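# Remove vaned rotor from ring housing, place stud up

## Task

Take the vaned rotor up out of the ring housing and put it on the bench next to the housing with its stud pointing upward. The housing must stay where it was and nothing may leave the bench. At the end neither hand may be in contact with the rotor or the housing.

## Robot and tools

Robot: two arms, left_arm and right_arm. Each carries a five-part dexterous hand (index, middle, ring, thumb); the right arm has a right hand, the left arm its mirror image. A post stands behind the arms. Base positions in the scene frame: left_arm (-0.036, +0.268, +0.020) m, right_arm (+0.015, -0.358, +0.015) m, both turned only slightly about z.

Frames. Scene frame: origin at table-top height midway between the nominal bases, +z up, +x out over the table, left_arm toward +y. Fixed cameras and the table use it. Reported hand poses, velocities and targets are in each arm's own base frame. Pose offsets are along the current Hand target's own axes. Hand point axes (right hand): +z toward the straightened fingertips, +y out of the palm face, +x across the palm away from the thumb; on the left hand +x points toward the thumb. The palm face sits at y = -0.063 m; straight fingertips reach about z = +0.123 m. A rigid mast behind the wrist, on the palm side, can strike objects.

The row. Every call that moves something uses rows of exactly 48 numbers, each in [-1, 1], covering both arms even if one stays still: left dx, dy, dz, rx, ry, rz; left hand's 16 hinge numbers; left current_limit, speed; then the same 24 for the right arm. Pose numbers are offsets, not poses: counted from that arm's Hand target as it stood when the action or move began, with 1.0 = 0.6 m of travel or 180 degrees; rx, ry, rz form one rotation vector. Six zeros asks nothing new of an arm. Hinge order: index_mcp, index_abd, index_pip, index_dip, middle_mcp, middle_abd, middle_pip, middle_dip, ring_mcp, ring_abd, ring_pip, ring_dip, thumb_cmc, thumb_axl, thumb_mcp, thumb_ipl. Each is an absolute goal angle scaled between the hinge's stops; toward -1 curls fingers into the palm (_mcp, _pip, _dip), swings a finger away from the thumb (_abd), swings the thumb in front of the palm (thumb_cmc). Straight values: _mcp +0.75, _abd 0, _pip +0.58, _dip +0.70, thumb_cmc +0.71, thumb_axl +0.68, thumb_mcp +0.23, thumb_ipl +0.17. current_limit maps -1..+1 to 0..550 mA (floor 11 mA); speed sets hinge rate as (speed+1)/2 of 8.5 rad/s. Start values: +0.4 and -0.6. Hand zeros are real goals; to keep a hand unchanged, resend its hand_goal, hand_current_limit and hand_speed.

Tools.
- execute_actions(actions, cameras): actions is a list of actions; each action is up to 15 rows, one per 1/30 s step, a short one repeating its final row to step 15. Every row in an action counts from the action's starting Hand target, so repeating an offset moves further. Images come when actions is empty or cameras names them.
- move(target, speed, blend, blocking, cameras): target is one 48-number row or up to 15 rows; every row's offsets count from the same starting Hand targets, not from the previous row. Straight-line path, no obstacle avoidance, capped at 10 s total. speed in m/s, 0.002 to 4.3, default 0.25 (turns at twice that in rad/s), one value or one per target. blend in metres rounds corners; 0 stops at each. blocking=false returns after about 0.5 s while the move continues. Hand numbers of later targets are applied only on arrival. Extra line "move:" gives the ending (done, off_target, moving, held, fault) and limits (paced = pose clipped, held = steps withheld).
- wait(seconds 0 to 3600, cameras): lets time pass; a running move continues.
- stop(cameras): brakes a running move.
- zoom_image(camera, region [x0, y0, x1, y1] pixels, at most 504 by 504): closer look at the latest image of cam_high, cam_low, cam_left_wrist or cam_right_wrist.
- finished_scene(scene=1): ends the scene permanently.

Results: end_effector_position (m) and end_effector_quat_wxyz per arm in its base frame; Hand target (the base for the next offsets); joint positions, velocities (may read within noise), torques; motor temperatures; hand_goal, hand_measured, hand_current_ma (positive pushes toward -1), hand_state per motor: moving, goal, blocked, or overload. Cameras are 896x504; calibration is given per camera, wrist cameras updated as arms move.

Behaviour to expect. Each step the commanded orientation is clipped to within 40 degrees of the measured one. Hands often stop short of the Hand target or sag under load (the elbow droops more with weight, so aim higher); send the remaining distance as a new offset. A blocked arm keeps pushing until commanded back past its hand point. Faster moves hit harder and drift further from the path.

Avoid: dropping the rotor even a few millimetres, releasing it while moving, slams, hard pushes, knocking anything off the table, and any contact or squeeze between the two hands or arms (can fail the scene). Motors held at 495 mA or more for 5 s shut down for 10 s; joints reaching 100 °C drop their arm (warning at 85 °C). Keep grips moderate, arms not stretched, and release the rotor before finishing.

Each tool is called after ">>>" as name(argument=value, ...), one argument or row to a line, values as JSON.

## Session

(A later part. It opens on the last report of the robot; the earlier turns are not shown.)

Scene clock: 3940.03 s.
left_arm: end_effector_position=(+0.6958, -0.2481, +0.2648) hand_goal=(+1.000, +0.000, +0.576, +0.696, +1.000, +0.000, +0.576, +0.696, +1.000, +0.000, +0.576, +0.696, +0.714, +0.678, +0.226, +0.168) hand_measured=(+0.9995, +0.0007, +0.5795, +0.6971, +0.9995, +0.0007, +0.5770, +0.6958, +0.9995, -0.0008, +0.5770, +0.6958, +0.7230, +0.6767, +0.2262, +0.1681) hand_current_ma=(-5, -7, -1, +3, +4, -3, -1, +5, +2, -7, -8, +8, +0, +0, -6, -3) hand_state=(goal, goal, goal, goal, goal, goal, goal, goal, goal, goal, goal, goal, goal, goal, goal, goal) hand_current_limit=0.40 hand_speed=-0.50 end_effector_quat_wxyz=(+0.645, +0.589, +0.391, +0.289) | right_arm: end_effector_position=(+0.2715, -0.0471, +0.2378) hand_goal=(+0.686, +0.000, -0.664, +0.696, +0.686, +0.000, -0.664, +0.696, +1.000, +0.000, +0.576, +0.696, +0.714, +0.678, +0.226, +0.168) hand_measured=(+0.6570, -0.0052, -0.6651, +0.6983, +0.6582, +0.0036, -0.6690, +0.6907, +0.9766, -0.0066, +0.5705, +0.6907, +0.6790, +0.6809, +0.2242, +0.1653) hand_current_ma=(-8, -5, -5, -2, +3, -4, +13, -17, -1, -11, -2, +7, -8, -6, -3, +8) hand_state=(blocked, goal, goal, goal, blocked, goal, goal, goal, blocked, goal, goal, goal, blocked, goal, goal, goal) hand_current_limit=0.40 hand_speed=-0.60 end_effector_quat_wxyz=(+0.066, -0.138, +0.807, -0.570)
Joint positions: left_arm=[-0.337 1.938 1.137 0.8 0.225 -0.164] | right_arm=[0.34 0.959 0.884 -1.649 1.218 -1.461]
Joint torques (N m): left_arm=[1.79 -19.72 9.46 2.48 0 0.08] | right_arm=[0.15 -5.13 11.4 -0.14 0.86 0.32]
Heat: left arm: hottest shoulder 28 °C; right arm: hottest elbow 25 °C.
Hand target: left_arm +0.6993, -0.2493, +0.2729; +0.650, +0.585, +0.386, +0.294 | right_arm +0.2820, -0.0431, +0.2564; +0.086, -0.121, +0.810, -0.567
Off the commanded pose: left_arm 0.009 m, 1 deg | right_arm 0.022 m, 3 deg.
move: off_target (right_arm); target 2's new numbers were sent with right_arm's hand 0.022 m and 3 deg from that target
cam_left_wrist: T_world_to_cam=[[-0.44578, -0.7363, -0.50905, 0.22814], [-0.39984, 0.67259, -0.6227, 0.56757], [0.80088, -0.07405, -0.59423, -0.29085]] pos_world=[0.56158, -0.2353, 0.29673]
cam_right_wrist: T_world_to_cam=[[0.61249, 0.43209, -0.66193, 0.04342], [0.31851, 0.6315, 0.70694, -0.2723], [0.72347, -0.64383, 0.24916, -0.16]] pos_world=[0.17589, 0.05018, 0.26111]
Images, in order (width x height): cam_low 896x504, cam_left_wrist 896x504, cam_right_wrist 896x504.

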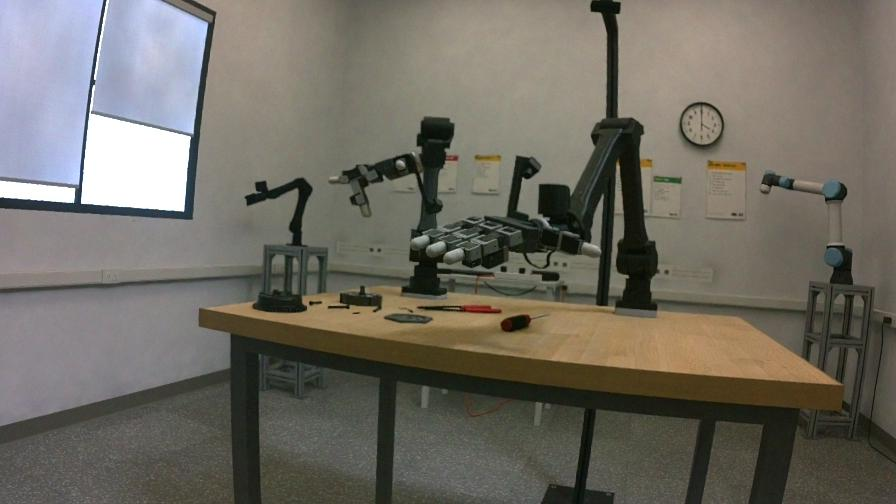

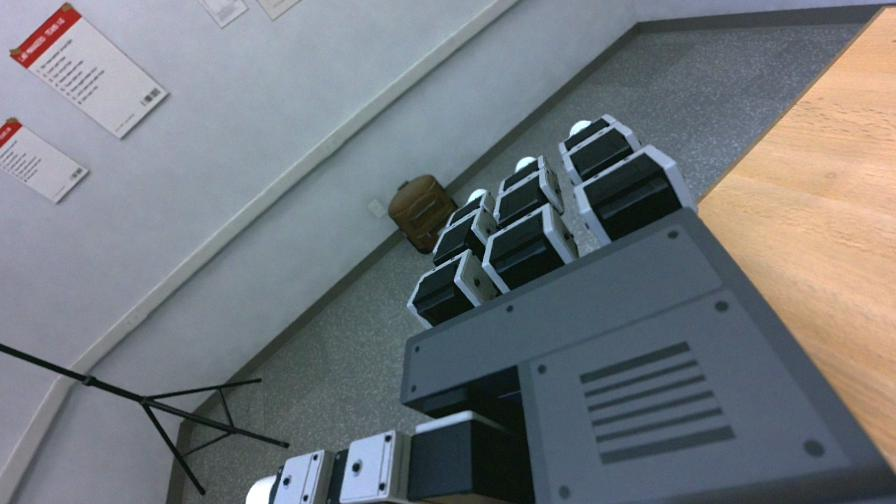

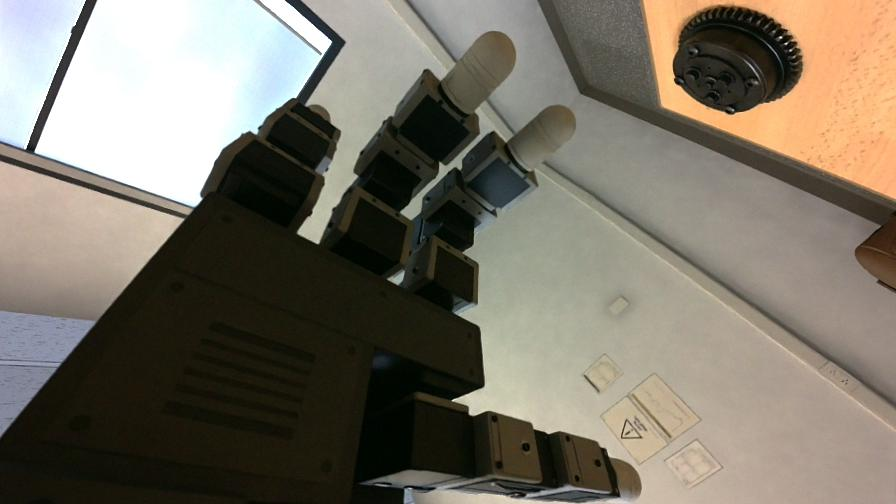

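>>> move(
  target=[
    [0,0,0,0,0,0,1,0,0.576,0.696,1,0,0.576,0.696,1,0,0.576,0.696,0.714,0.678,0.226,0.168,0.4,-0.5,0,0,0,0,0,0.333,0.589,0,0.285,0.55,0.589,0,0.285,0.55,0.3,0,0.576,0.696,0.714,0.678,0.226,0.168,0.4,-0.6],
    [0,0,0,0,0,0,1,0,0.576,0.696,1,0,0.576,0.696,1,0,0.576,0.696,0.714,0.678,0.226,0.168,0.4,-0.5,0,0,0,0,0,0.667,0.589,0,0.285,0.55,0.589,0,0.285,0.55,0.3,0,0.576,0.696,0.714,0.678,0.226,0.168,0.4,-0.6],
    [0,0,0,0,0,0,1,0,0.576,0.696,1,0,0.576,0.696,1,0,0.576,0.696,0.714,0.678,0.226,0.168,0.4,-0.5,0,0,0,0,0,1.0,0.589,0,0.285,0.55,0.589,0,0.285,0.55,0.3,0,0.576,0.696,-0.571,0.678,0.226,0.168,0.4,-0.6],
  ],
  speed=0.3,
  blend=[0.05,0.05,0],
  cameras=["cam_low","cam_right_wrist","cam_high"],
)

Scene clock: 3970.67 s.
left_arm: end_effector_position=(+0.6958, -0.2481, +0.2648) hand_goal=(+1.000, +0.000, +0.576, +0.696, +1.000, +0.000, +0.576, +0.696, +1.000, +0.000, +0.576, +0.696, +0.714, +0.678, +0.226, +0.168) hand_measured=(+1.0000, -0.0008, +0.5795, +0.6971, +0.9995, -0.0008, +0.5770, +0.6958, +0.9995, +0.0007, +0.5782, +0.6958, +0.7230, +0.6767, +0.2262, +0.1681) hand_current_ma=(-4, -9, -1, +4, +6, -8, -3, -1, -2, -7, -3, +9, -4, +1, -10, +0) hand_state=(goal, goal, goal, goal, goal, goal, goal, goal, goal, goal, goal, goal, goal, goal, goal, goal) hand_current_limit=0.40 hand_speed=-0.50 end_effector_quat_wxyz=(+0.645, +0.589, +0.391, +0.289) | right_arm: end_effector_position=(+0.2764, -0.0460, +0.2468) hand_goal=(+0.590, +0.000, +0.286, +0.550, +0.590, +0.000, +0.286, +0.550, +0.300, +0.000, +0.576, +0.696, -0.570, +0.678, +0.226, +0.168) hand_measured=(+0.6063, -0.0052, +0.2857, +0.5531, +0.6075, -0.0023, +0.2844, +0.5531, +0.3193, -0.0066, +0.5770, +0.6958, -0.5755, +0.6809, +0.2252, +0.1653) hand_current_ma=(-2, -18, -5, -4, +7, -4, +14, -13, +4, -9, +0, +4, +5, -10, -2, +8) hand_state=(goal, goal, goal, goal, goal, goal, goal, goal, goal, goal, goal, goal, goal, goal, goal, goal) hand_current_limit=0.40 hand_speed=-0.60 end_effector_quat_wxyz=(+0.561, +0.808, +0.165, +0.070)
Joint positions: left_arm=[-0.337 1.938 1.137 0.8 0.225 -0.164] | right_arm=[0.556 1.328 0.708 -1.482 1.139 2.068]
Joint torques (N m): left_arm=[1.67 -19.31 9.37 2.44 0 0.09] | right_arm=[-0.44 -9.17 8.46 -0.25 0.96 0.25]
Heat: left arm: hottest shoulder 28 °C; right arm: hottest elbow 26 °C.
Hand target: left_arm +0.6993, -0.2493, +0.2729; +0.650, +0.585, +0.386, +0.294 | right_arm +0.2819, -0.0432, +0.2563; +0.567, +0.810, +0.121, +0.086
Off the commanded pose: left_arm 0.009 m, 1 deg | right_arm 0.011 m, 5 deg.
joint sent to its limit (right arm) — joint 6 (wrist roll), upper limit. The joint targets are off in orientation, not in position.
move: off_target (right_arm); blend cut to 0 m at target 1; target 3's new numbers were sent with right_arm's hand 0.011 m and 5 deg from that target
cam_right_wrist: T_world_to_cam=[[-0.57306, -0.46607, 0.67408, 0.0025], [-0.7405, 0.64686, -0.18228, 0.23192], [-0.35108, -0.60362, -0.71581, 0.37186]] pos_world=[0.30373, 0.07561, 0.30678]
Images, in order (width x height): cam_high 896x504, cam_low 896x504, cam_right_wrist 896x504.

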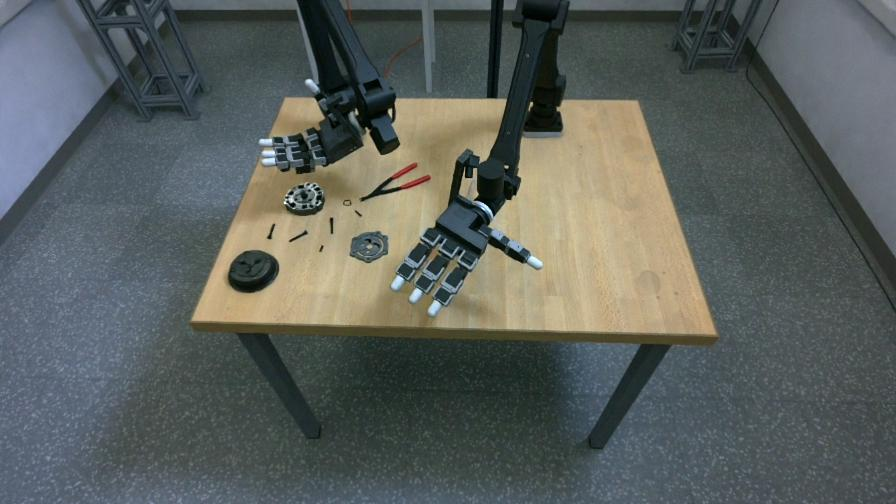

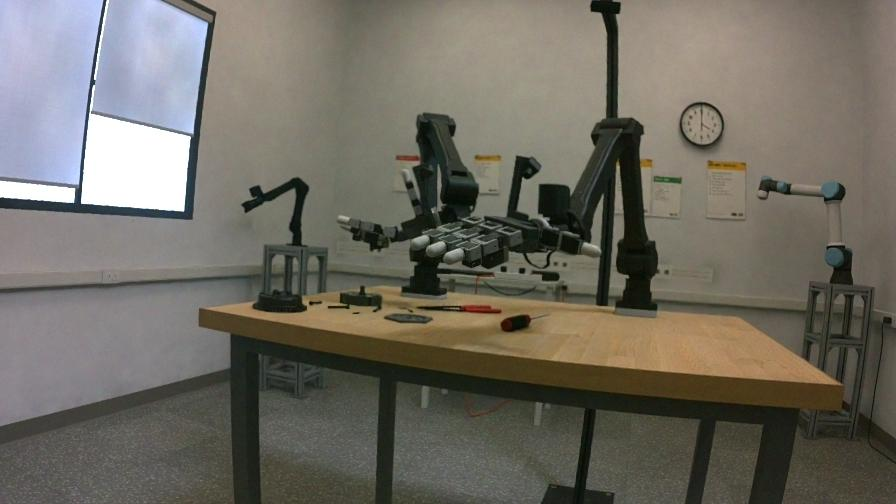

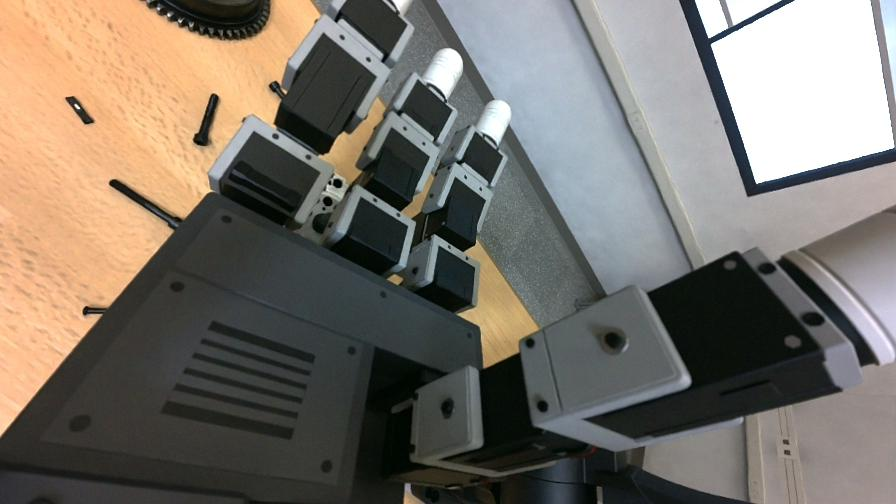

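>>> move(
  target=[0,0,0,0,0,0,1,0,0.576,0.696,1,0,0.576,0.696,1,0,0.576,0.696,0.714,0.678,0.226,0.168,0.4,-0.5,-0.0028,-0.0778,0.059,0,0.0748,-0.0272,0.589,0.15,0.285,0.55,0.589,-0.15,0.285,0.55,0.3,0,0.576,0.696,-0.571,0.678,0.226,0.168,0.4,-0.6],
  speed=0.12,
  cameras=["cam_low","cam_right_wrist","cam_high"],
)

>>> zoom_image(
  camera="cam_right_wrist",
  region=[150, 0, 600, 330],
)

Scene clock: 4003.93 s.
left_arm: end_effector_position=(+0.6958, -0.2481, +0.2648) hand_goal=(+1.000, +0.000, +0.576, +0.696, +1.000, +0.000, +0.576, +0.696, +1.000, +0.000, +0.576, +0.696, +0.714, +0.678, +0.226, +0.168) hand_measured=(+1.0000, +0.0007, +0.5795, +0.6983, +0.9995, +0.0007, +0.5770, +0.6971, +0.9995, +0.0007, +0.5782, +0.6958, +0.7230, +0.6767, +0.2262, +0.1672) hand_current_ma=(-3, -6, +0, +1, +7, -11, -1, +1, +3, -10, -8, +8, -2, +0, -9, -6) hand_state=(goal, goal, goal, goal, goal, goal, goal, goal, goal, goal, goal, goal, goal, goal, goal, goal) hand_current_limit=0.40 hand_speed=-0.50 end_effector_quat_wxyz=(+0.645, +0.589, +0.391, +0.289) | right_arm: end_effector_position=(+0.2853, -0.0581, +0.1981) hand_goal=(+0.590, +0.150, +0.286, +0.550, +0.590, -0.150, +0.286, +0.550, +0.300, +0.000, +0.576, +0.696, -0.570, +0.678, +0.226, +0.168) hand_measured=(+0.6075, +0.1472, +0.2857, +0.5531, +0.6075, -0.1458, +0.2844, +0.5544, +0.3193, -0.0023, +0.5770, +0.6958, -0.5705, +0.6809, +0.2242, +0.1662) hand_current_ma=(+6, -4, -5, -7, +10, +4, +7, -1, +17, -9, -1, +4, +3, -9, -8, +14) hand_state=(goal, goal, goal, goal, goal, goal, goal, goal, goal, goal, goal, goal, goal, goal, goal, goal) hand_current_limit=0.40 hand_speed=-0.60 end_effector_quat_wxyz=(+0.551, +0.789, +0.224, +0.153)
Joint positions: left_arm=[-0.337 1.938 1.137 0.8 0.225 -0.164] | right_arm=[0.525 1.199 0.464 -0.773 1.218 1.498]
Joint torques (N m): left_arm=[2.02 -19.6 9.31 2.45 0 0.1] | right_arm=[-0.44 -7.41 5.97 0.9 1.06 -0.06]
Heat: left arm: hottest shoulder 28 °C; right arm: hottest elbow 27 °C.
Hand target: left_arm +0.6993, -0.2493, +0.2729; +0.650, +0.585, +0.386, +0.294 | right_arm +0.2855, -0.0600, +0.2004; +0.552, +0.789, +0.221, +0.156
Off the commanded pose: left_arm 0.009 m, 1 deg | right_arm 0.003 m, 0 deg.
move: done
cam_right_wrist: T_world_to_cam=[[-0.5137, -0.58164, 0.63072, 0.01973], [-0.83913, 0.49383, -0.22803, 0.26577], [-0.17884, -0.64639, -0.74175, 0.28639]] pos_world=[0.28437, 0.06535, 0.26058]
Images, in order (width x height): cam_high 896x504, cam_low 896x504, cam_right_wrist 896x504.

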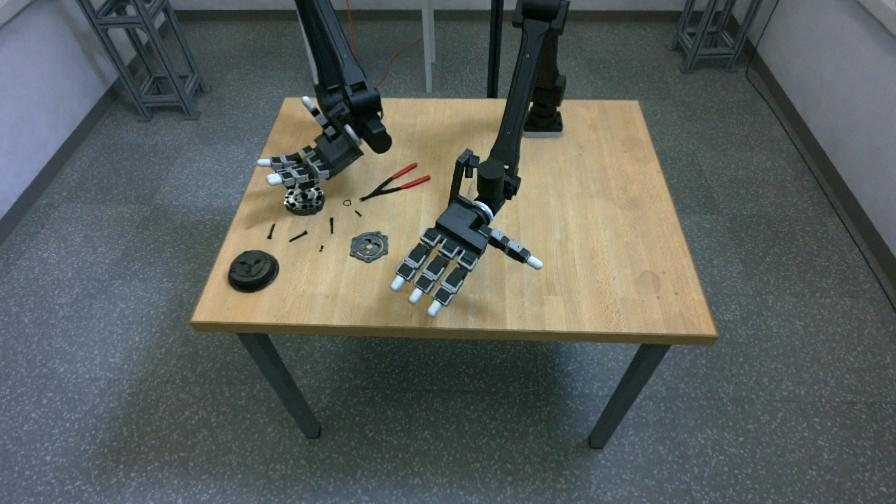

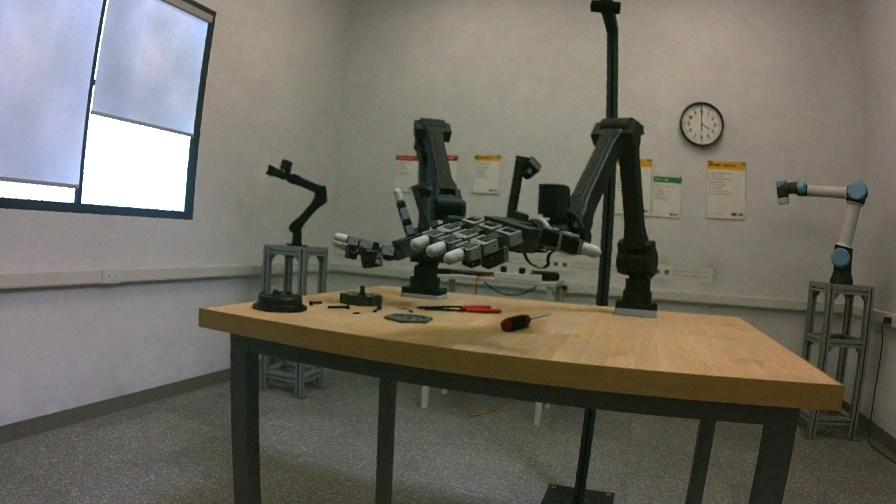

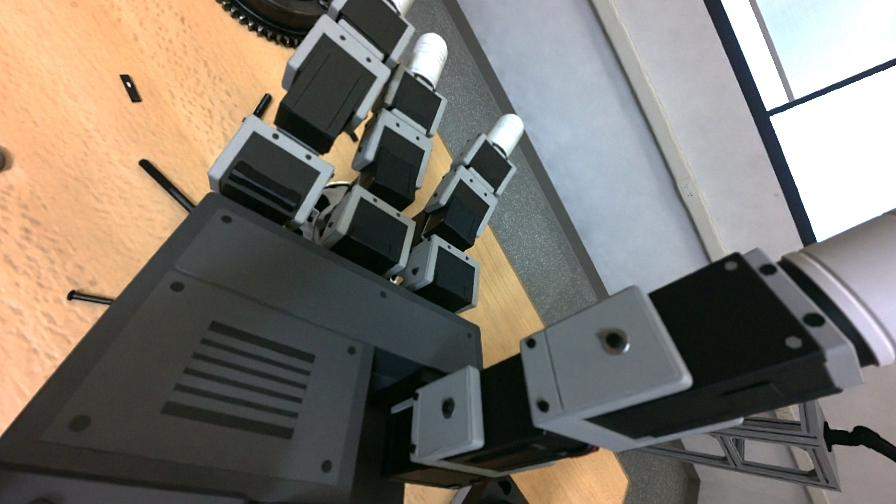

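Scaled by 1.120 from the camera's image (finer frame: 1280x720).

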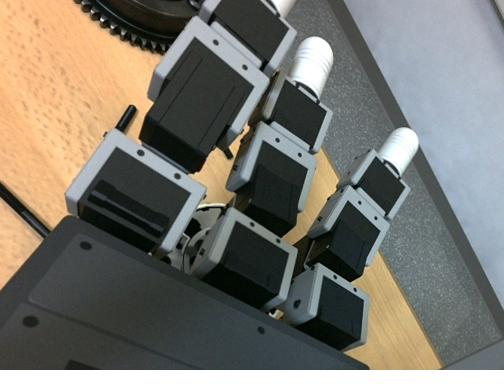

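>>> move(
  target=[0,0,0,0,0,0,1,0,0.576,0.696,1,0,0.576,0.696,1,0,0.576,0.696,0.714,0.678,0.226,0.168,0.4,-0.5,-0.0023,-0.1152,0.0287,0,0,0,0.589,0.35,0.285,0.55,0.589,-0.15,0.285,0.55,0.3,0,0.576,0.696,-0.571,0.678,0.226,0.168,0.4,-0.6],
  speed=0.08,
  cameras=["cam_low","cam_right_wrist"],
)

>>> zoom_image(
  camera="cam_right_wrist",
  region=[250, 50, 550, 320],
)

>>> zoom_image(
  camera="cam_low",
  region=[300, 210, 420, 314],
)

Scene clock: 4043.57 s.
left_arm: end_effector_position=(+0.6958, -0.2481, +0.2648) hand_goal=(+1.000, +0.000, +0.576, +0.696, +1.000, +0.000, +0.576, +0.696, +1.000, +0.000, +0.576, +0.696, +0.714, +0.678, +0.226, +0.168) hand_measured=(+1.0000, -0.0008, +0.5795, +0.6971, +1.0000, -0.0008, +0.5770, +0.6958, +0.9995, +0.0007, +0.5770, +0.6958, +0.7230, +0.6777, +0.2262, +0.1681) hand_current_ma=(-2, -9, -1, +2, +9, -11, +1, +1, +1, -6, -7, +9, -3, -1, -10, +1) hand_state=(goal, goal, goal, goal, goal, goal, goal, goal, goal, goal, goal, goal, goal, goal, goal, goal) hand_current_limit=0.40 hand_speed=-0.50 end_effector_quat_wxyz=(+0.645, +0.589, +0.391, +0.289) | right_arm: end_effector_position=(+0.2812, -0.0557, +0.1318) hand_goal=(+0.590, +0.350, +0.286, +0.550, +0.590, -0.150, +0.286, +0.550, +0.300, +0.000, +0.576, +0.696, -0.570, +0.678, +0.226, +0.168) hand_measured=(+0.6088, +0.3464, +0.2857, +0.5531, +0.6075, -0.1429, +0.2844, +0.5544, +0.3193, -0.0008, +0.5770, +0.6945, -0.5705, +0.6809, +0.2252, +0.1662) hand_current_ma=(+2, -14, -10, -6, +14, +1, +10, -10, +5, +4, -4, +13, -1, -8, -7, +12) hand_state=(goal, goal, goal, goal, goal, goal, goal, goal, blocked, goal, goal, goal, goal, goal, goal, goal) hand_current_limit=0.40 hand_speed=-0.60 end_effector_quat_wxyz=(+0.553, +0.788, +0.225, +0.149)
Joint positions: left_arm=[-0.337 1.938 1.137 0.8 0.225 -0.164] | right_arm=[0.542 1.443 0.402 -0.531 1.22 1.558]
Joint torques (N m): left_arm=[1.61 -19.14 9.4 2.51 0 0.1] | right_arm=[0.62 -6.95 4.07 0.77 1 0.23]
Heat: left arm: hottest shoulder 28 °C; right arm: hottest elbow 25 °C.
Hand target: left_arm +0.6993, -0.2493, +0.2729; +0.650, +0.585, +0.386, +0.294 | right_arm +0.2804, -0.0543, +0.1295; +0.552, +0.789, +0.221, +0.156
Off the commanded pose: left_arm 0.009 m, 1 deg | right_arm 0.003 m, 1 deg.
move: done
cam_right_wrist: T_world_to_cam=[[-0.51256, -0.57636, 0.63647, 0.06007], [-0.83847, 0.49571, -0.22636, 0.24576], [-0.18504, -0.64968, -0.73734, 0.23895]] pos_world=[0.28107, 0.06805, 0.19358]

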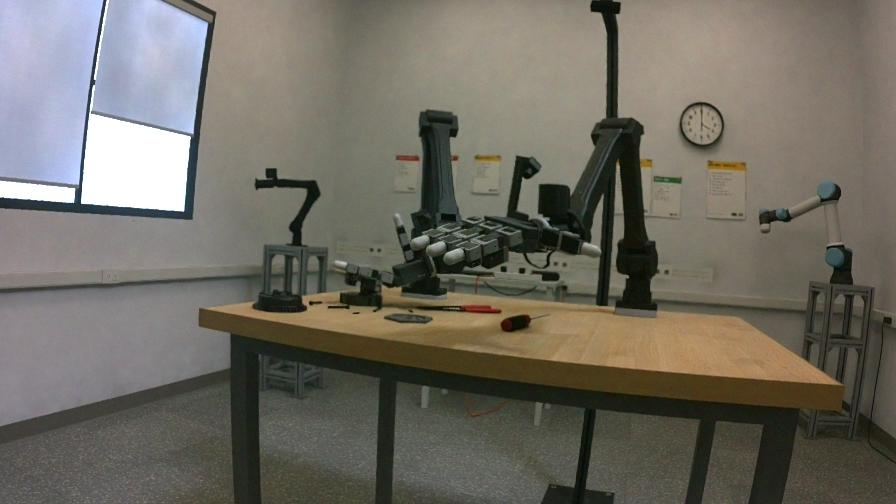

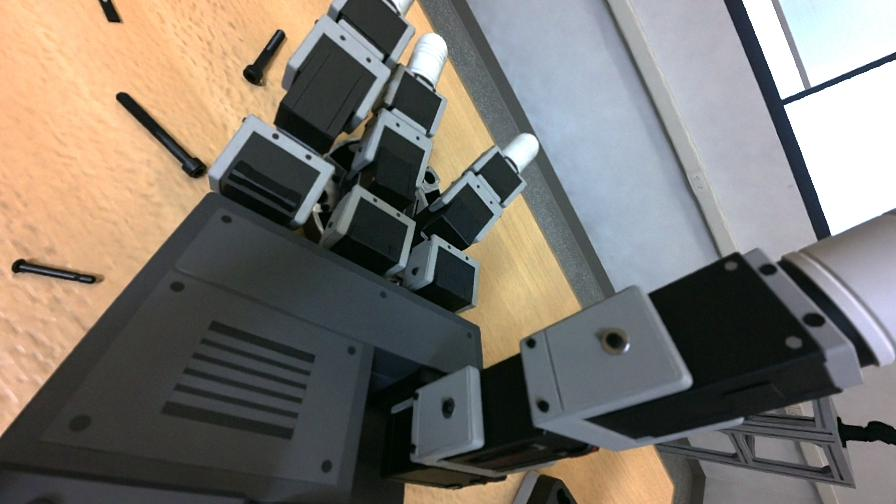

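Scaled by 1.680 from the camera's image (finer frame: 1280x720).

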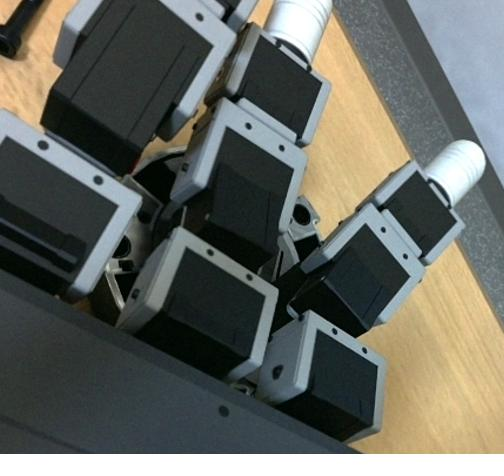

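Scaled by 4.200 from the camera's image (finer frame: 1280x720).

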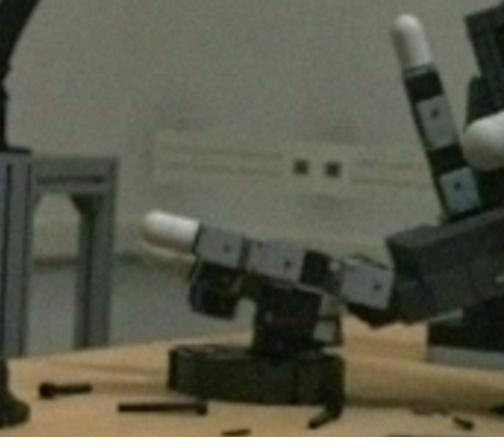

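>>> zoom_image(
  camera="cam_low",
  region=[330, 250, 410, 310],
)

Scaled by 6.300 from the camera's image (finer frame: 1280x720).

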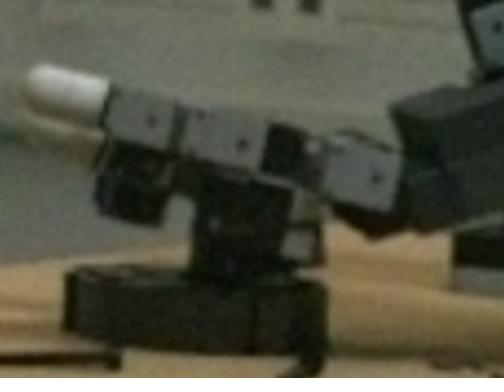

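>>> move(
  target=[
    [0,0,0,0,0,0,1,0,0.576,0.696,1,0,0.576,0.696,1,0,0.576,0.696,0.714,0.678,0.226,0.168,0.4,-0.5,0,0.2036,-0.0741,0,0,0,0.589,0.35,0.285,0.55,0.589,-0.15,0.285,0.55,0.3,0,0.576,0.696,-0.571,0.678,0.226,0.168,0.4,-0.6],
    [0,0,0,0,0,0,1,0,0.576,0.696,1,0,0.576,0.696,1,0,0.576,0.696,0.714,0.678,0.226,0.168,0.4,-0.5,0,0.2036,-0.0741,0,0,-0.333,0.589,0.35,0.285,0.55,0.589,-0.15,0.285,0.55,0.3,0,0.576,0.696,-0.571,0.678,0.226,0.168,0.4,-0.6],
    [0,0,0,0,0,0,1,0,0.576,0.696,1,0,0.576,0.696,1,0,0.576,0.696,0.714,0.678,0.226,0.168,0.4,-0.5,0,0.2036,-0.0741,0,0,-0.667,0.589,0.35,0.285,0.55,0.589,-0.15,0.285,0.55,0.3,0,0.576,0.696,-0.571,0.678,0.226,0.168,0.4,-0.6],
    [0,0,0,0,0,0,1,0,0.576,0.696,1,0,0.576,0.696,1,0,0.576,0.696,0.714,0.678,0.226,0.168,0.4,-0.5,0,0.2036,-0.0741,0,0,-1.0,1,0.35,1,1,1,-0.15,1,1,1,-0.15,1,1,0.714,0.678,0.226,0.168,0.4,-0.6],
  ],
  speed=[0.15,0.3,0.3,0.3],
  blend=[0,0.03,0.03,0],
  cameras=["cam_high","cam_right_wrist"],
)

Scene clock: 4182.47 s.
left_arm: end_effector_position=(+0.6958, -0.2481, +0.2648) hand_goal=(+1.000, +0.000, +0.576, +0.696, +1.000, +0.000, +0.576, +0.696, +1.000, +0.000, +0.576, +0.696, +0.714, +0.678, +0.226, +0.168) hand_measured=(+0.9995, +0.0007, +0.5795, +0.6971, +0.9995, -0.0008, +0.5782, +0.6958, +1.0000, +0.0007, +0.5782, +0.6958, +0.7230, +0.6777, +0.2252, +0.1672) hand_current_ma=(-3, -10, +0, +3, +3, -7, +0, +5, +4, -6, -7, +10, -4, -1, -9, +0) hand_state=(goal, goal, goal, goal, goal, goal, goal, goal, goal, goal, goal, goal, goal, goal, goal, goal) hand_current_limit=0.40 hand_speed=-0.50 end_effector_quat_wxyz=(+0.645, +0.589, +0.391, +0.289) | right_arm: end_effector_position=(+0.2721, -0.0564, +0.2378) hand_goal=(+1.000, +0.350, +1.000, +1.000, +1.000, -0.150, +1.000, +1.000, +1.000, -0.150, +1.000, +1.000, +0.714, +0.678, +0.226, +0.168) hand_measured=(+0.9549, +0.3464, +0.9478, +0.9977, +0.9549, -0.1473, +0.9593, +0.9952, +0.9537, -0.1414, +0.9581, +0.9977, +0.6778, +0.6820, +0.2242, +0.1653) hand_current_ma=(-15, -10, -27, -6, -15, -9, -8, -14, -11, -6, -9, -1, -10, +3, -10, +5) hand_state=(blocked, goal, blocked, goal, blocked, goal, blocked, goal, blocked, goal, blocked, goal, blocked, goal, goal, goal) hand_current_limit=0.40 hand_speed=-0.60 end_effector_quat_wxyz=(+0.123, -0.197, +0.795, -0.561)
Joint positions: left_arm=[-0.337 1.938 1.137 0.8 0.225 -0.164] | right_arm=[0.276 0.736 0.758 -1.128 1.179 -2.094]
Joint torques (N m): left_arm=[1.73 -19.55 9.4 2.51 0 0.08] | right_arm=[0.44 -2.96 12.38 0.9 0.87 0.04]
Heat: left arm: hottest shoulder 28 °C; right arm: hottest elbow 24 °C.
Hand target: left_arm +0.6993, -0.2493, +0.2729; +0.650, +0.585, +0.386, +0.294 | right_arm +0.2803, -0.0545, +0.2595; +0.156, -0.221, +0.789, -0.552
Off the commanded pose: left_arm 0.009 m, 1 deg | right_arm 0.023 m, 5 deg.
joint sent to its limit (right arm) — joint 6 (wrist roll), lower limit. The joint targets are off in orientation, not in position.
move: off_target (right_arm); target 4's new numbers were sent with right_arm's hand 0.023 m and 5 deg from that target
cam_right_wrist: T_world_to_cam=[[0.54785, 0.53455, -0.64352, 0.06605], [0.19332, 0.66752, 0.71906, -0.2335], [0.81393, -0.51834, 0.26236, -0.18716]] pos_world=[0.16129, 0.02354, 0.25951]

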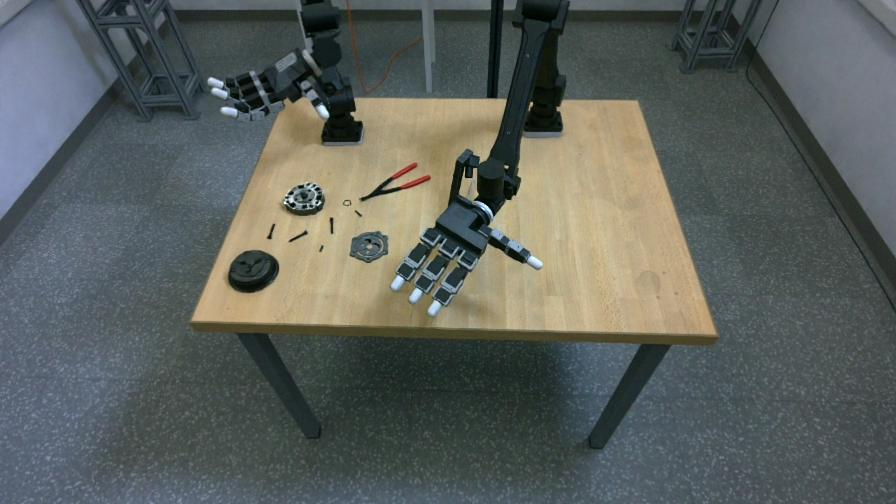

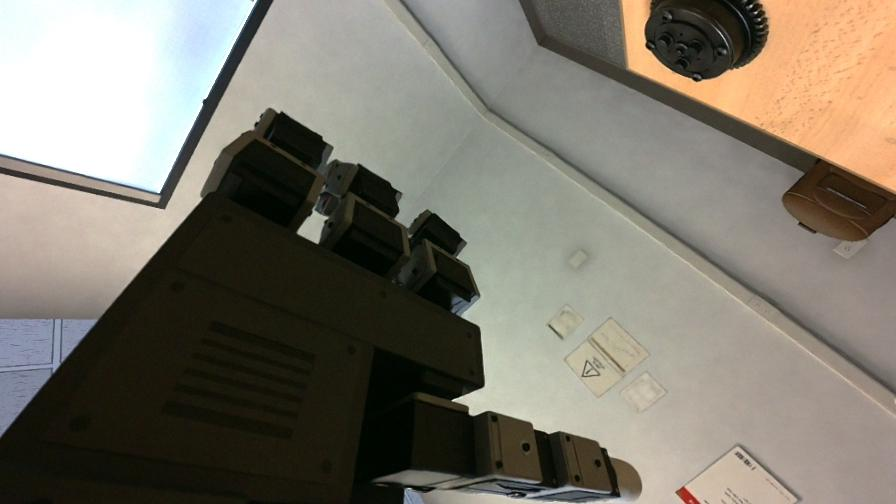

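>>> move(
  target=[0,0,0,0,0,0,1,0,0.576,0.696,1,0,0.576,0.696,1,0,0.576,0.696,0.714,0.678,0.226,0.168,0.4,-0.5,-0.0388,0.2733,-0.0225,-0.1213,0.0683,0.0403,1,0.4,1,1,1,-0.3,1,1,1,-0.3,1,1,0.714,0.678,0.226,0.168,0.4,-0.6],
  speed=0.12,
  cameras=["cam_high","cam_low","cam_right_wrist"],
)

>>> zoom_image(
  camera="cam_right_wrist",
  region=[180, 0, 680, 330],
)

>>> zoom_image(
  camera="cam_low",
  region=[290, 200, 430, 314],
)

Scene clock: 4214.23 s.
left_arm: end_effector_position=(+0.6958, -0.2481, +0.2648) hand_goal=(+1.000, +0.000, +0.576, +0.696, +1.000, +0.000, +0.576, +0.696, +1.000, +0.000, +0.576, +0.696, +0.714, +0.678, +0.226, +0.168) hand_measured=(+0.9995, +0.0007, +0.5795, +0.6971, +1.0000, +0.0007, +0.5770, +0.6958, +0.9995, +0.0007, +0.5770, +0.6971, +0.7230, +0.6767, +0.2262, +0.1672) hand_current_ma=(-5, -7, -1, -1, +5, -10, +0, -2, +5, -7, -6, +10, -4, +0, -8, -1) hand_state=(goal, goal, goal, goal, goal, goal, goal, goal, goal, goal, goal, goal, goal, goal, goal, goal) hand_current_limit=0.40 hand_speed=-0.50 end_effector_quat_wxyz=(+0.645, +0.589, +0.391, +0.289) | right_arm: end_effector_position=(+0.2607, +0.0131, +0.1112) hand_goal=(+1.000, +0.400, +1.000, +1.000, +1.000, -0.300, +1.000, +1.000, +1.000, -0.300, +1.000, +1.000, +0.714, +0.678, +0.226, +0.168) hand_measured=(+0.9549, +0.3626, +0.9478, +0.9977, +0.9537, -0.2308, +0.9516, +0.9965, +0.9549, -0.2220, +0.9529, +0.9977, +0.6778, +0.6820, +0.2242, +0.1653) hand_current_ma=(-19, -26, -28, -7, -8, +16, -6, -9, -15, +10, -21, +9, -12, -12, +4, +8) hand_state=(blocked, blocked, blocked, goal, blocked, blocked, blocked, goal, blocked, blocked, blocked, goal, blocked, goal, goal, goal) hand_current_limit=0.40 hand_speed=-0.60 end_effector_quat_wxyz=(+0.054, -0.141, +0.902, -0.404)
Joint positions: left_arm=[-0.337 1.938 1.137 0.8 0.225 -0.164] | right_arm=[0.336 1.001 0.677 -1.299 0.839 -1.522]
Joint torques (N m): left_arm=[1.55 -19.43 9.43 2.55 0 0.08] | right_arm=[0.67 -4.84 7.58 0.75 0.63 0.31]
Heat: left arm: hottest shoulder 28 °C; right arm: hottest elbow 29 °C.
Hand target: left_arm +0.6993, -0.2493, +0.2729; +0.650, +0.585, +0.386, +0.294 | right_arm +0.2645, +0.0165, +0.1101; +0.061, -0.137, +0.903, -0.402
Off the commanded pose: left_arm 0.009 m, 1 deg | right_arm 0.005 m, 1 deg.
move: done
cam_right_wrist: T_world_to_cam=[[0.57054, 0.64663, -0.50632, -0.06896], [0.38884, 0.33034, 0.86005, -0.24887], [0.72339, -0.68756, -0.06296, -0.04664]] pos_world=[0.16985, 0.09473, 0.17618]

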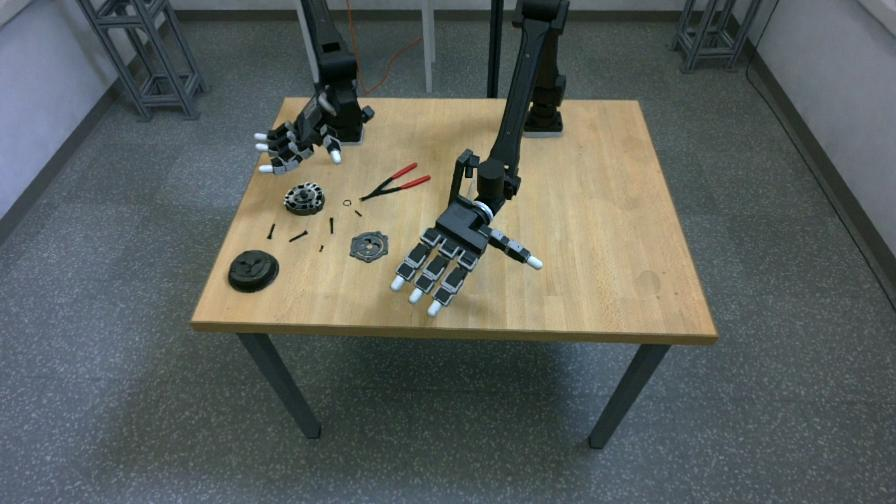

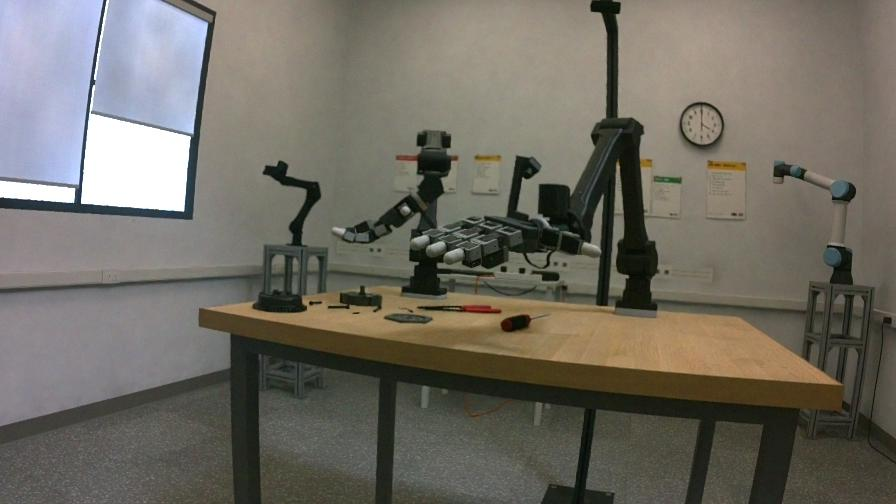

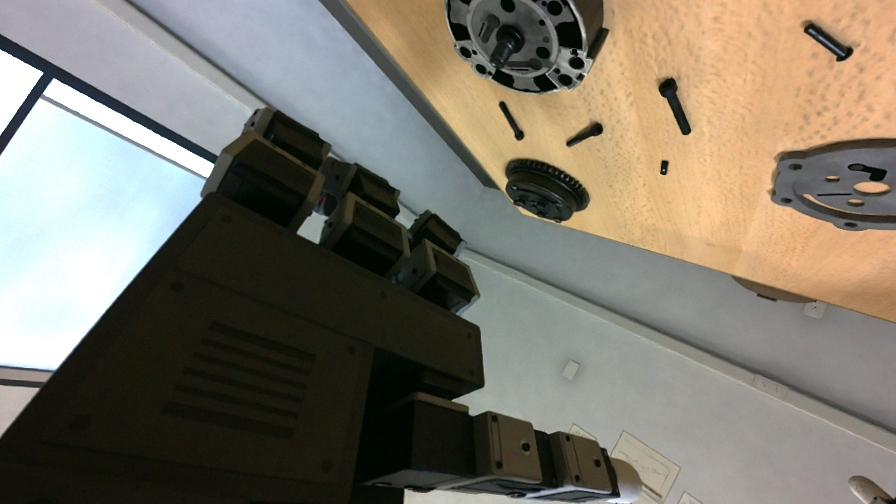

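Scaled by 1.008 from the camera's image (finer frame: 1280x720).

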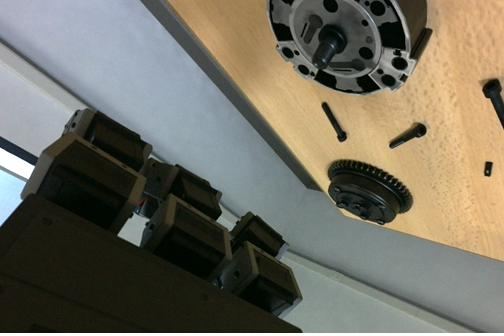

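Scaled by 3.600 from the camera's image (finer frame: 1280x720).

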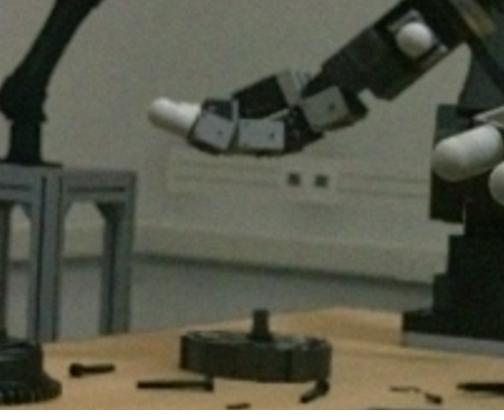

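>>> move(
  target=[0,0,0,0,0,0,1,0,0.576,0.696,1,0,0.576,0.696,1,0,0.576,0.696,0.714,0.678,0.226,0.168,0.4,-0.5,-0.0038,0.109,0.1045,0,0,0,1,0.4,1,1,1,-0.3,1,1,1,-0.3,1,1,0.714,0.678,0.226,0.168,0.4,-0.6],
  speed=0.1,
  cameras=["cam_low","cam_right_wrist"],
)

>>> zoom_image(
  camera="cam_right_wrist",
  region=[200, 0, 560, 280],
)

>>> zoom_image(
  camera="cam_low",
  region=[310, 234, 410, 314],
)

Scene clock: 4244.67 s.
left_arm: end_effector_position=(+0.6958, -0.2481, +0.2648) hand_goal=(+1.000, +0.000, +0.576, +0.696, +1.000, +0.000, +0.576, +0.696, +1.000, +0.000, +0.576, +0.696, +0.714, +0.678, +0.226, +0.168) hand_measured=(+1.0000, +0.0007, +0.5808, +0.6971, +1.0000, +0.0007, +0.5770, +0.6958, +0.9995, +0.0007, +0.5770, +0.6958, +0.7230, +0.6767, +0.2262, +0.1681) hand_current_ma=(-1, -9, -2, +2, +9, -12, +3, +6, +6, -4, -4, +5, -3, +3, -9, -7) hand_state=(goal, goal, goal, goal, goal, goal, goal, goal, goal, goal, goal, goal, goal, goal, goal, goal) hand_current_limit=0.40 hand_speed=-0.50 end_effector_quat_wxyz=(+0.645, +0.589, +0.391, +0.289) | right_arm: end_effector_position=(+0.2659, +0.0149, +0.0213) hand_goal=(+1.000, +0.400, +1.000, +1.000, +1.000, -0.300, +1.000, +1.000, +1.000, -0.300, +1.000, +1.000, +0.714, +0.678, +0.226, +0.168) hand_measured=(+0.9561, +0.3626, +0.9478, +0.9977, +0.9537, -0.2308, +0.9529, +0.9965, +0.9537, -0.2206, +0.9529, +0.9977, +0.6790, +0.6809, +0.2242, +0.1653) hand_current_ma=(-16, -10, -21, -4, -10, +4, -7, -8, -20, +13, -22, +2, -10, -12, -10, +6) hand_state=(blocked, blocked, blocked, goal, blocked, blocked, blocked, goal, blocked, blocked, blocked, goal, blocked, goal, goal, goal) hand_current_limit=0.40 hand_speed=-0.60 end_effector_quat_wxyz=(+0.061, -0.138, +0.903, -0.403)
Joint positions: left_arm=[-0.337 1.938 1.137 0.8 0.225 -0.164] | right_arm=[0.336 1.164 0.515 -0.96 0.839 -1.521]
Joint torques (N m): left_arm=[1.61 -19.25 9.4 2.48 0 0.09] | right_arm=[-0.26 -5.66 6.41 0.77 0.66 0.12]
Heat: left arm: hottest shoulder 28 °C; right arm: hottest elbow 27 °C.
Hand target: left_arm +0.6993, -0.2493, +0.2729; +0.650, +0.585, +0.386, +0.294 | right_arm +0.2673, +0.0144, +0.0194; +0.060, -0.137, +0.903, -0.402
Off the commanded pose: left_arm 0.009 m, 1 deg | right_arm 0.002 m, 0 deg.
move: done
cam_right_wrist: T_world_to_cam=[[0.57782, 0.64876, -0.49521, -0.1209], [0.37703, 0.32596, 0.86695, -0.17113], [0.72386, -0.68765, -0.05625, -0.05509]] pos_world=[0.17426, 0.09634, 0.08539]

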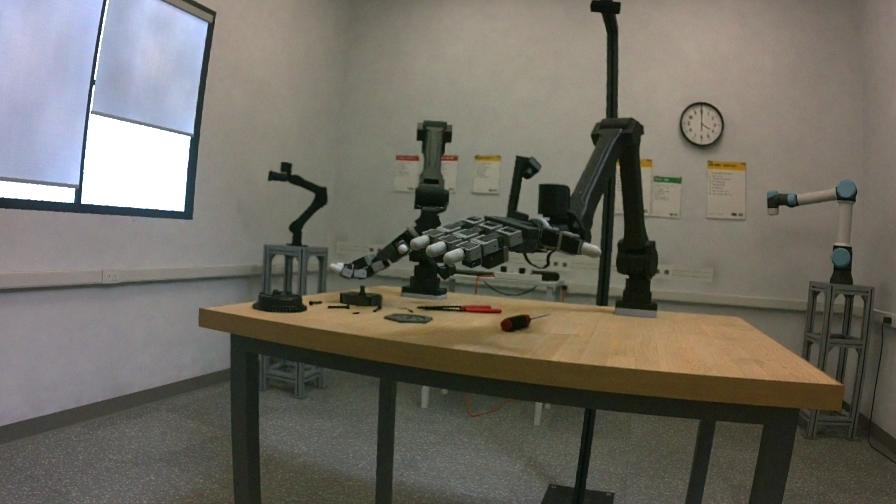

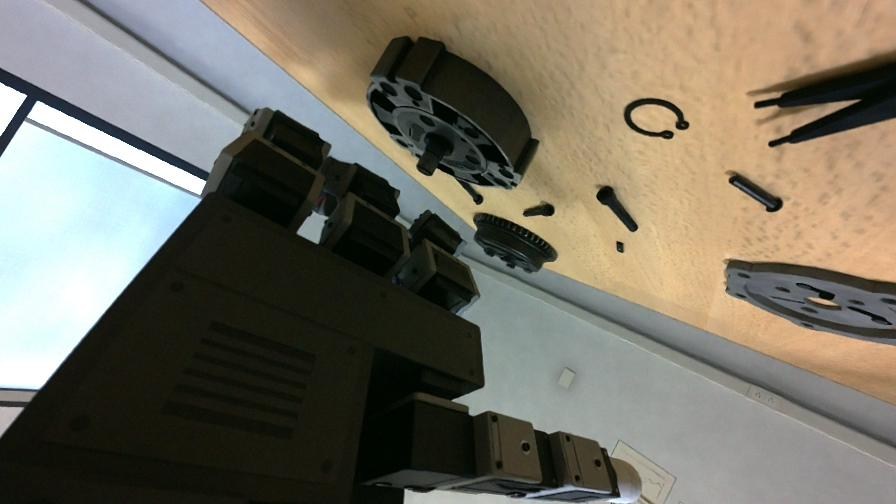

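Scaled by 1.400 from the camera's image (finer frame: 1280x720).

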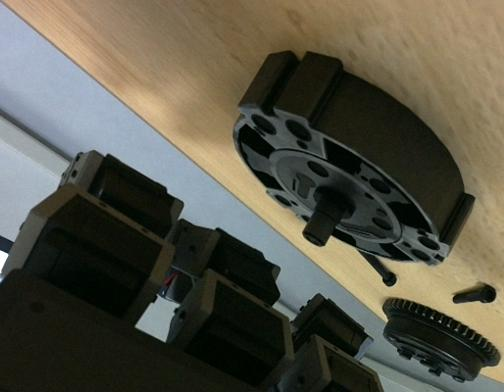

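Scaled by 5.040 from the camera's image (finer frame: 1280x720).

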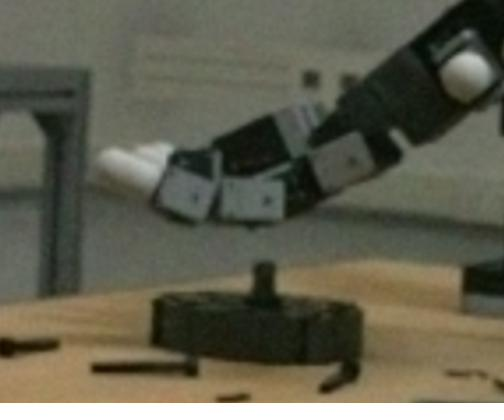

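>>> move(
  target=[0,0,0,0,0,0,1,0,0.576,0.696,1,0,0.576,0.696,1,0,0.576,0.696,0.714,0.678,0.226,0.168,0.4,-0.5,0,0.0375,0.0338,0,0,0,1,0.4,1,1,1,-0.3,1,1,1,-0.3,1,1,0.714,0.678,0.226,0.168,0.4,-0.6],
  speed=0.05,
  cameras=["cam_low","cam_right_wrist"],
)

>>> zoom_image(
  camera="cam_right_wrist",
  region=[200, 0, 560, 280],
)

>>> zoom_image(
  camera="cam_low",
  region=[320, 250, 400, 314],
)

Scene clock: 4292.73 s.
left_arm: end_effector_position=(+0.6958, -0.2481, +0.2648) hand_goal=(+1.000, +0.000, +0.576, +0.696, +1.000, +0.000, +0.576, +0.696, +1.000, +0.000, +0.576, +0.696, +0.714, +0.678, +0.226, +0.168) hand_measured=(+0.9995, +0.0007, +0.5795, +0.6983, +1.0000, -0.0008, +0.5770, +0.6971, +1.0000, -0.0008, +0.5770, +0.6958, +0.7230, +0.6767, +0.2262, +0.1681) hand_current_ma=(-5, -9, -2, +5, +11, -8, -2, +2, +8, -8, -4, +7, -8, +5, -7, -1) hand_state=(goal, goal, goal, goal, goal, goal, goal, goal, goal, goal, goal, goal, goal, goal, goal, goal) hand_current_limit=0.40 hand_speed=-0.50 end_effector_quat_wxyz=(+0.645, +0.589, +0.391, +0.289) | right_arm: end_effector_position=(+0.2665, +0.0151, -0.0087) hand_goal=(+1.000, +0.400, +1.000, +1.000, +1.000, -0.300, +1.000, +1.000, +1.000, -0.300, +1.000, +1.000, +0.714, +0.678, +0.226, +0.168) hand_measured=(+0.9549, +0.3626, +0.9478, +0.9965, +0.9537, -0.2308, +0.9529, +0.9965, +0.9537, -0.2206, +0.9529, +0.9965, +0.6790, +0.6809, +0.2242, +0.1653) hand_current_ma=(-16, -14, -23, -4, -5, +14, -7, -8, -15, +14, -15, +2, -8, -13, -6, +10) hand_state=(blocked, blocked, blocked, goal, blocked, blocked, blocked, goal, blocked, blocked, blocked, goal, blocked, goal, goal, goal) hand_current_limit=0.40 hand_speed=-0.60 end_effector_quat_wxyz=(+0.061, -0.138, +0.903, -0.403)
Joint positions: left_arm=[-0.337 1.938 1.137 0.8 0.225 -0.164] | right_arm=[0.336 1.247 0.474 -0.835 0.839 -1.521]
Joint torques (N m): left_arm=[2.08 -19.49 9.46 2.44 -0.01 0.11] | right_arm=[-0.32 -6.12 5.72 0.8 0.66 0.12]
Heat: left arm: hottest shoulder 28 °C; right arm: hottest elbow 25 °C.
Hand target: left_arm +0.6993, -0.2493, +0.2729; +0.650, +0.585, +0.386, +0.294 | right_arm +0.2673, +0.0144, -0.0108; +0.060, -0.137, +0.903, -0.402
Off the commanded pose: left_arm 0.009 m, 1 deg | right_arm 0.002 m, 0 deg.
move: done
cam_right_wrist: T_world_to_cam=[[0.57814, 0.64891, -0.49463, -0.13628], [0.37643, 0.32573, 0.8673, -0.14526], [0.72392, -0.68761, -0.05595, -0.05703]] pos_world=[0.17476, 0.09654, 0.05539]

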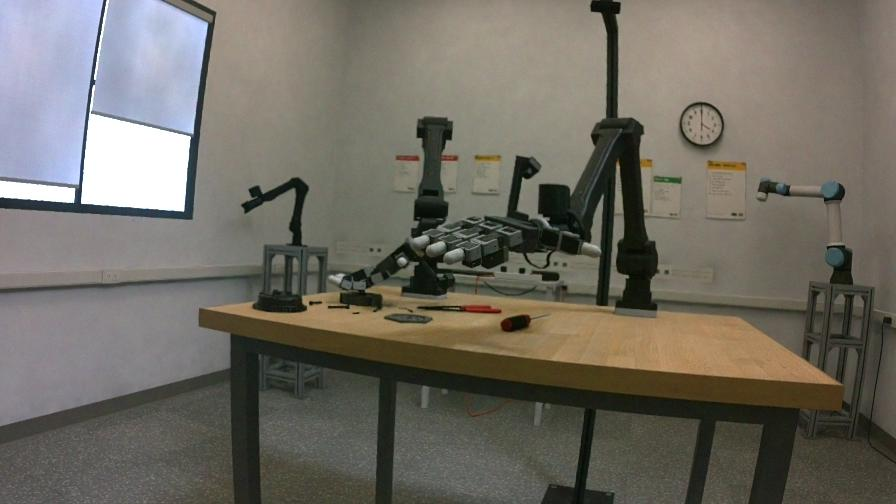

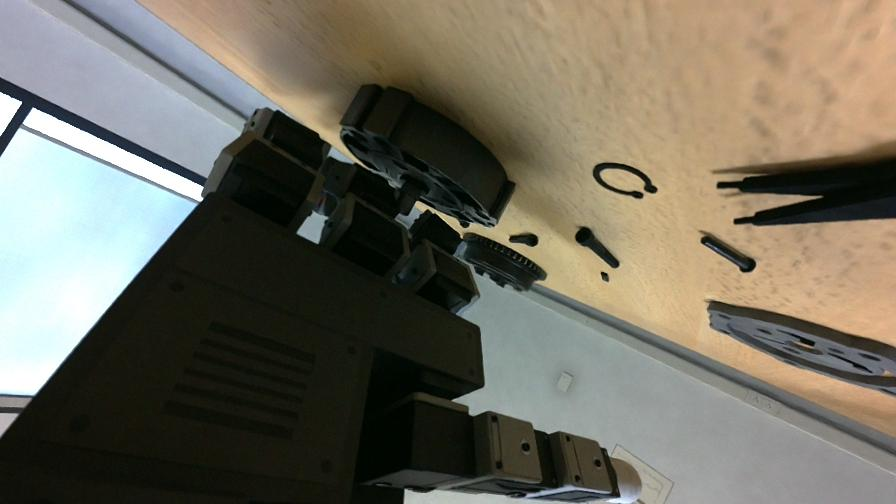

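Scaled by 1.400 from the camera's image (finer frame: 1280x720).

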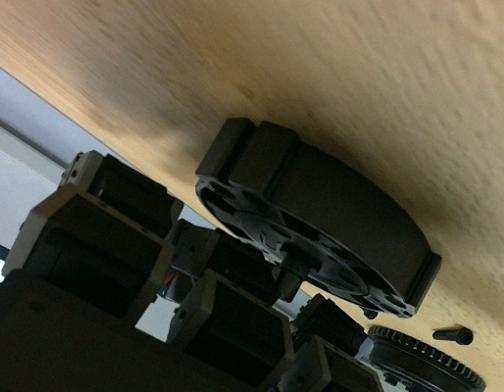

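Scaled by 6.300 from the camera's image (finer frame: 1280x720).

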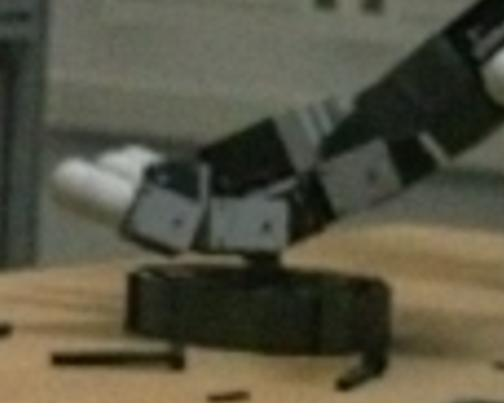

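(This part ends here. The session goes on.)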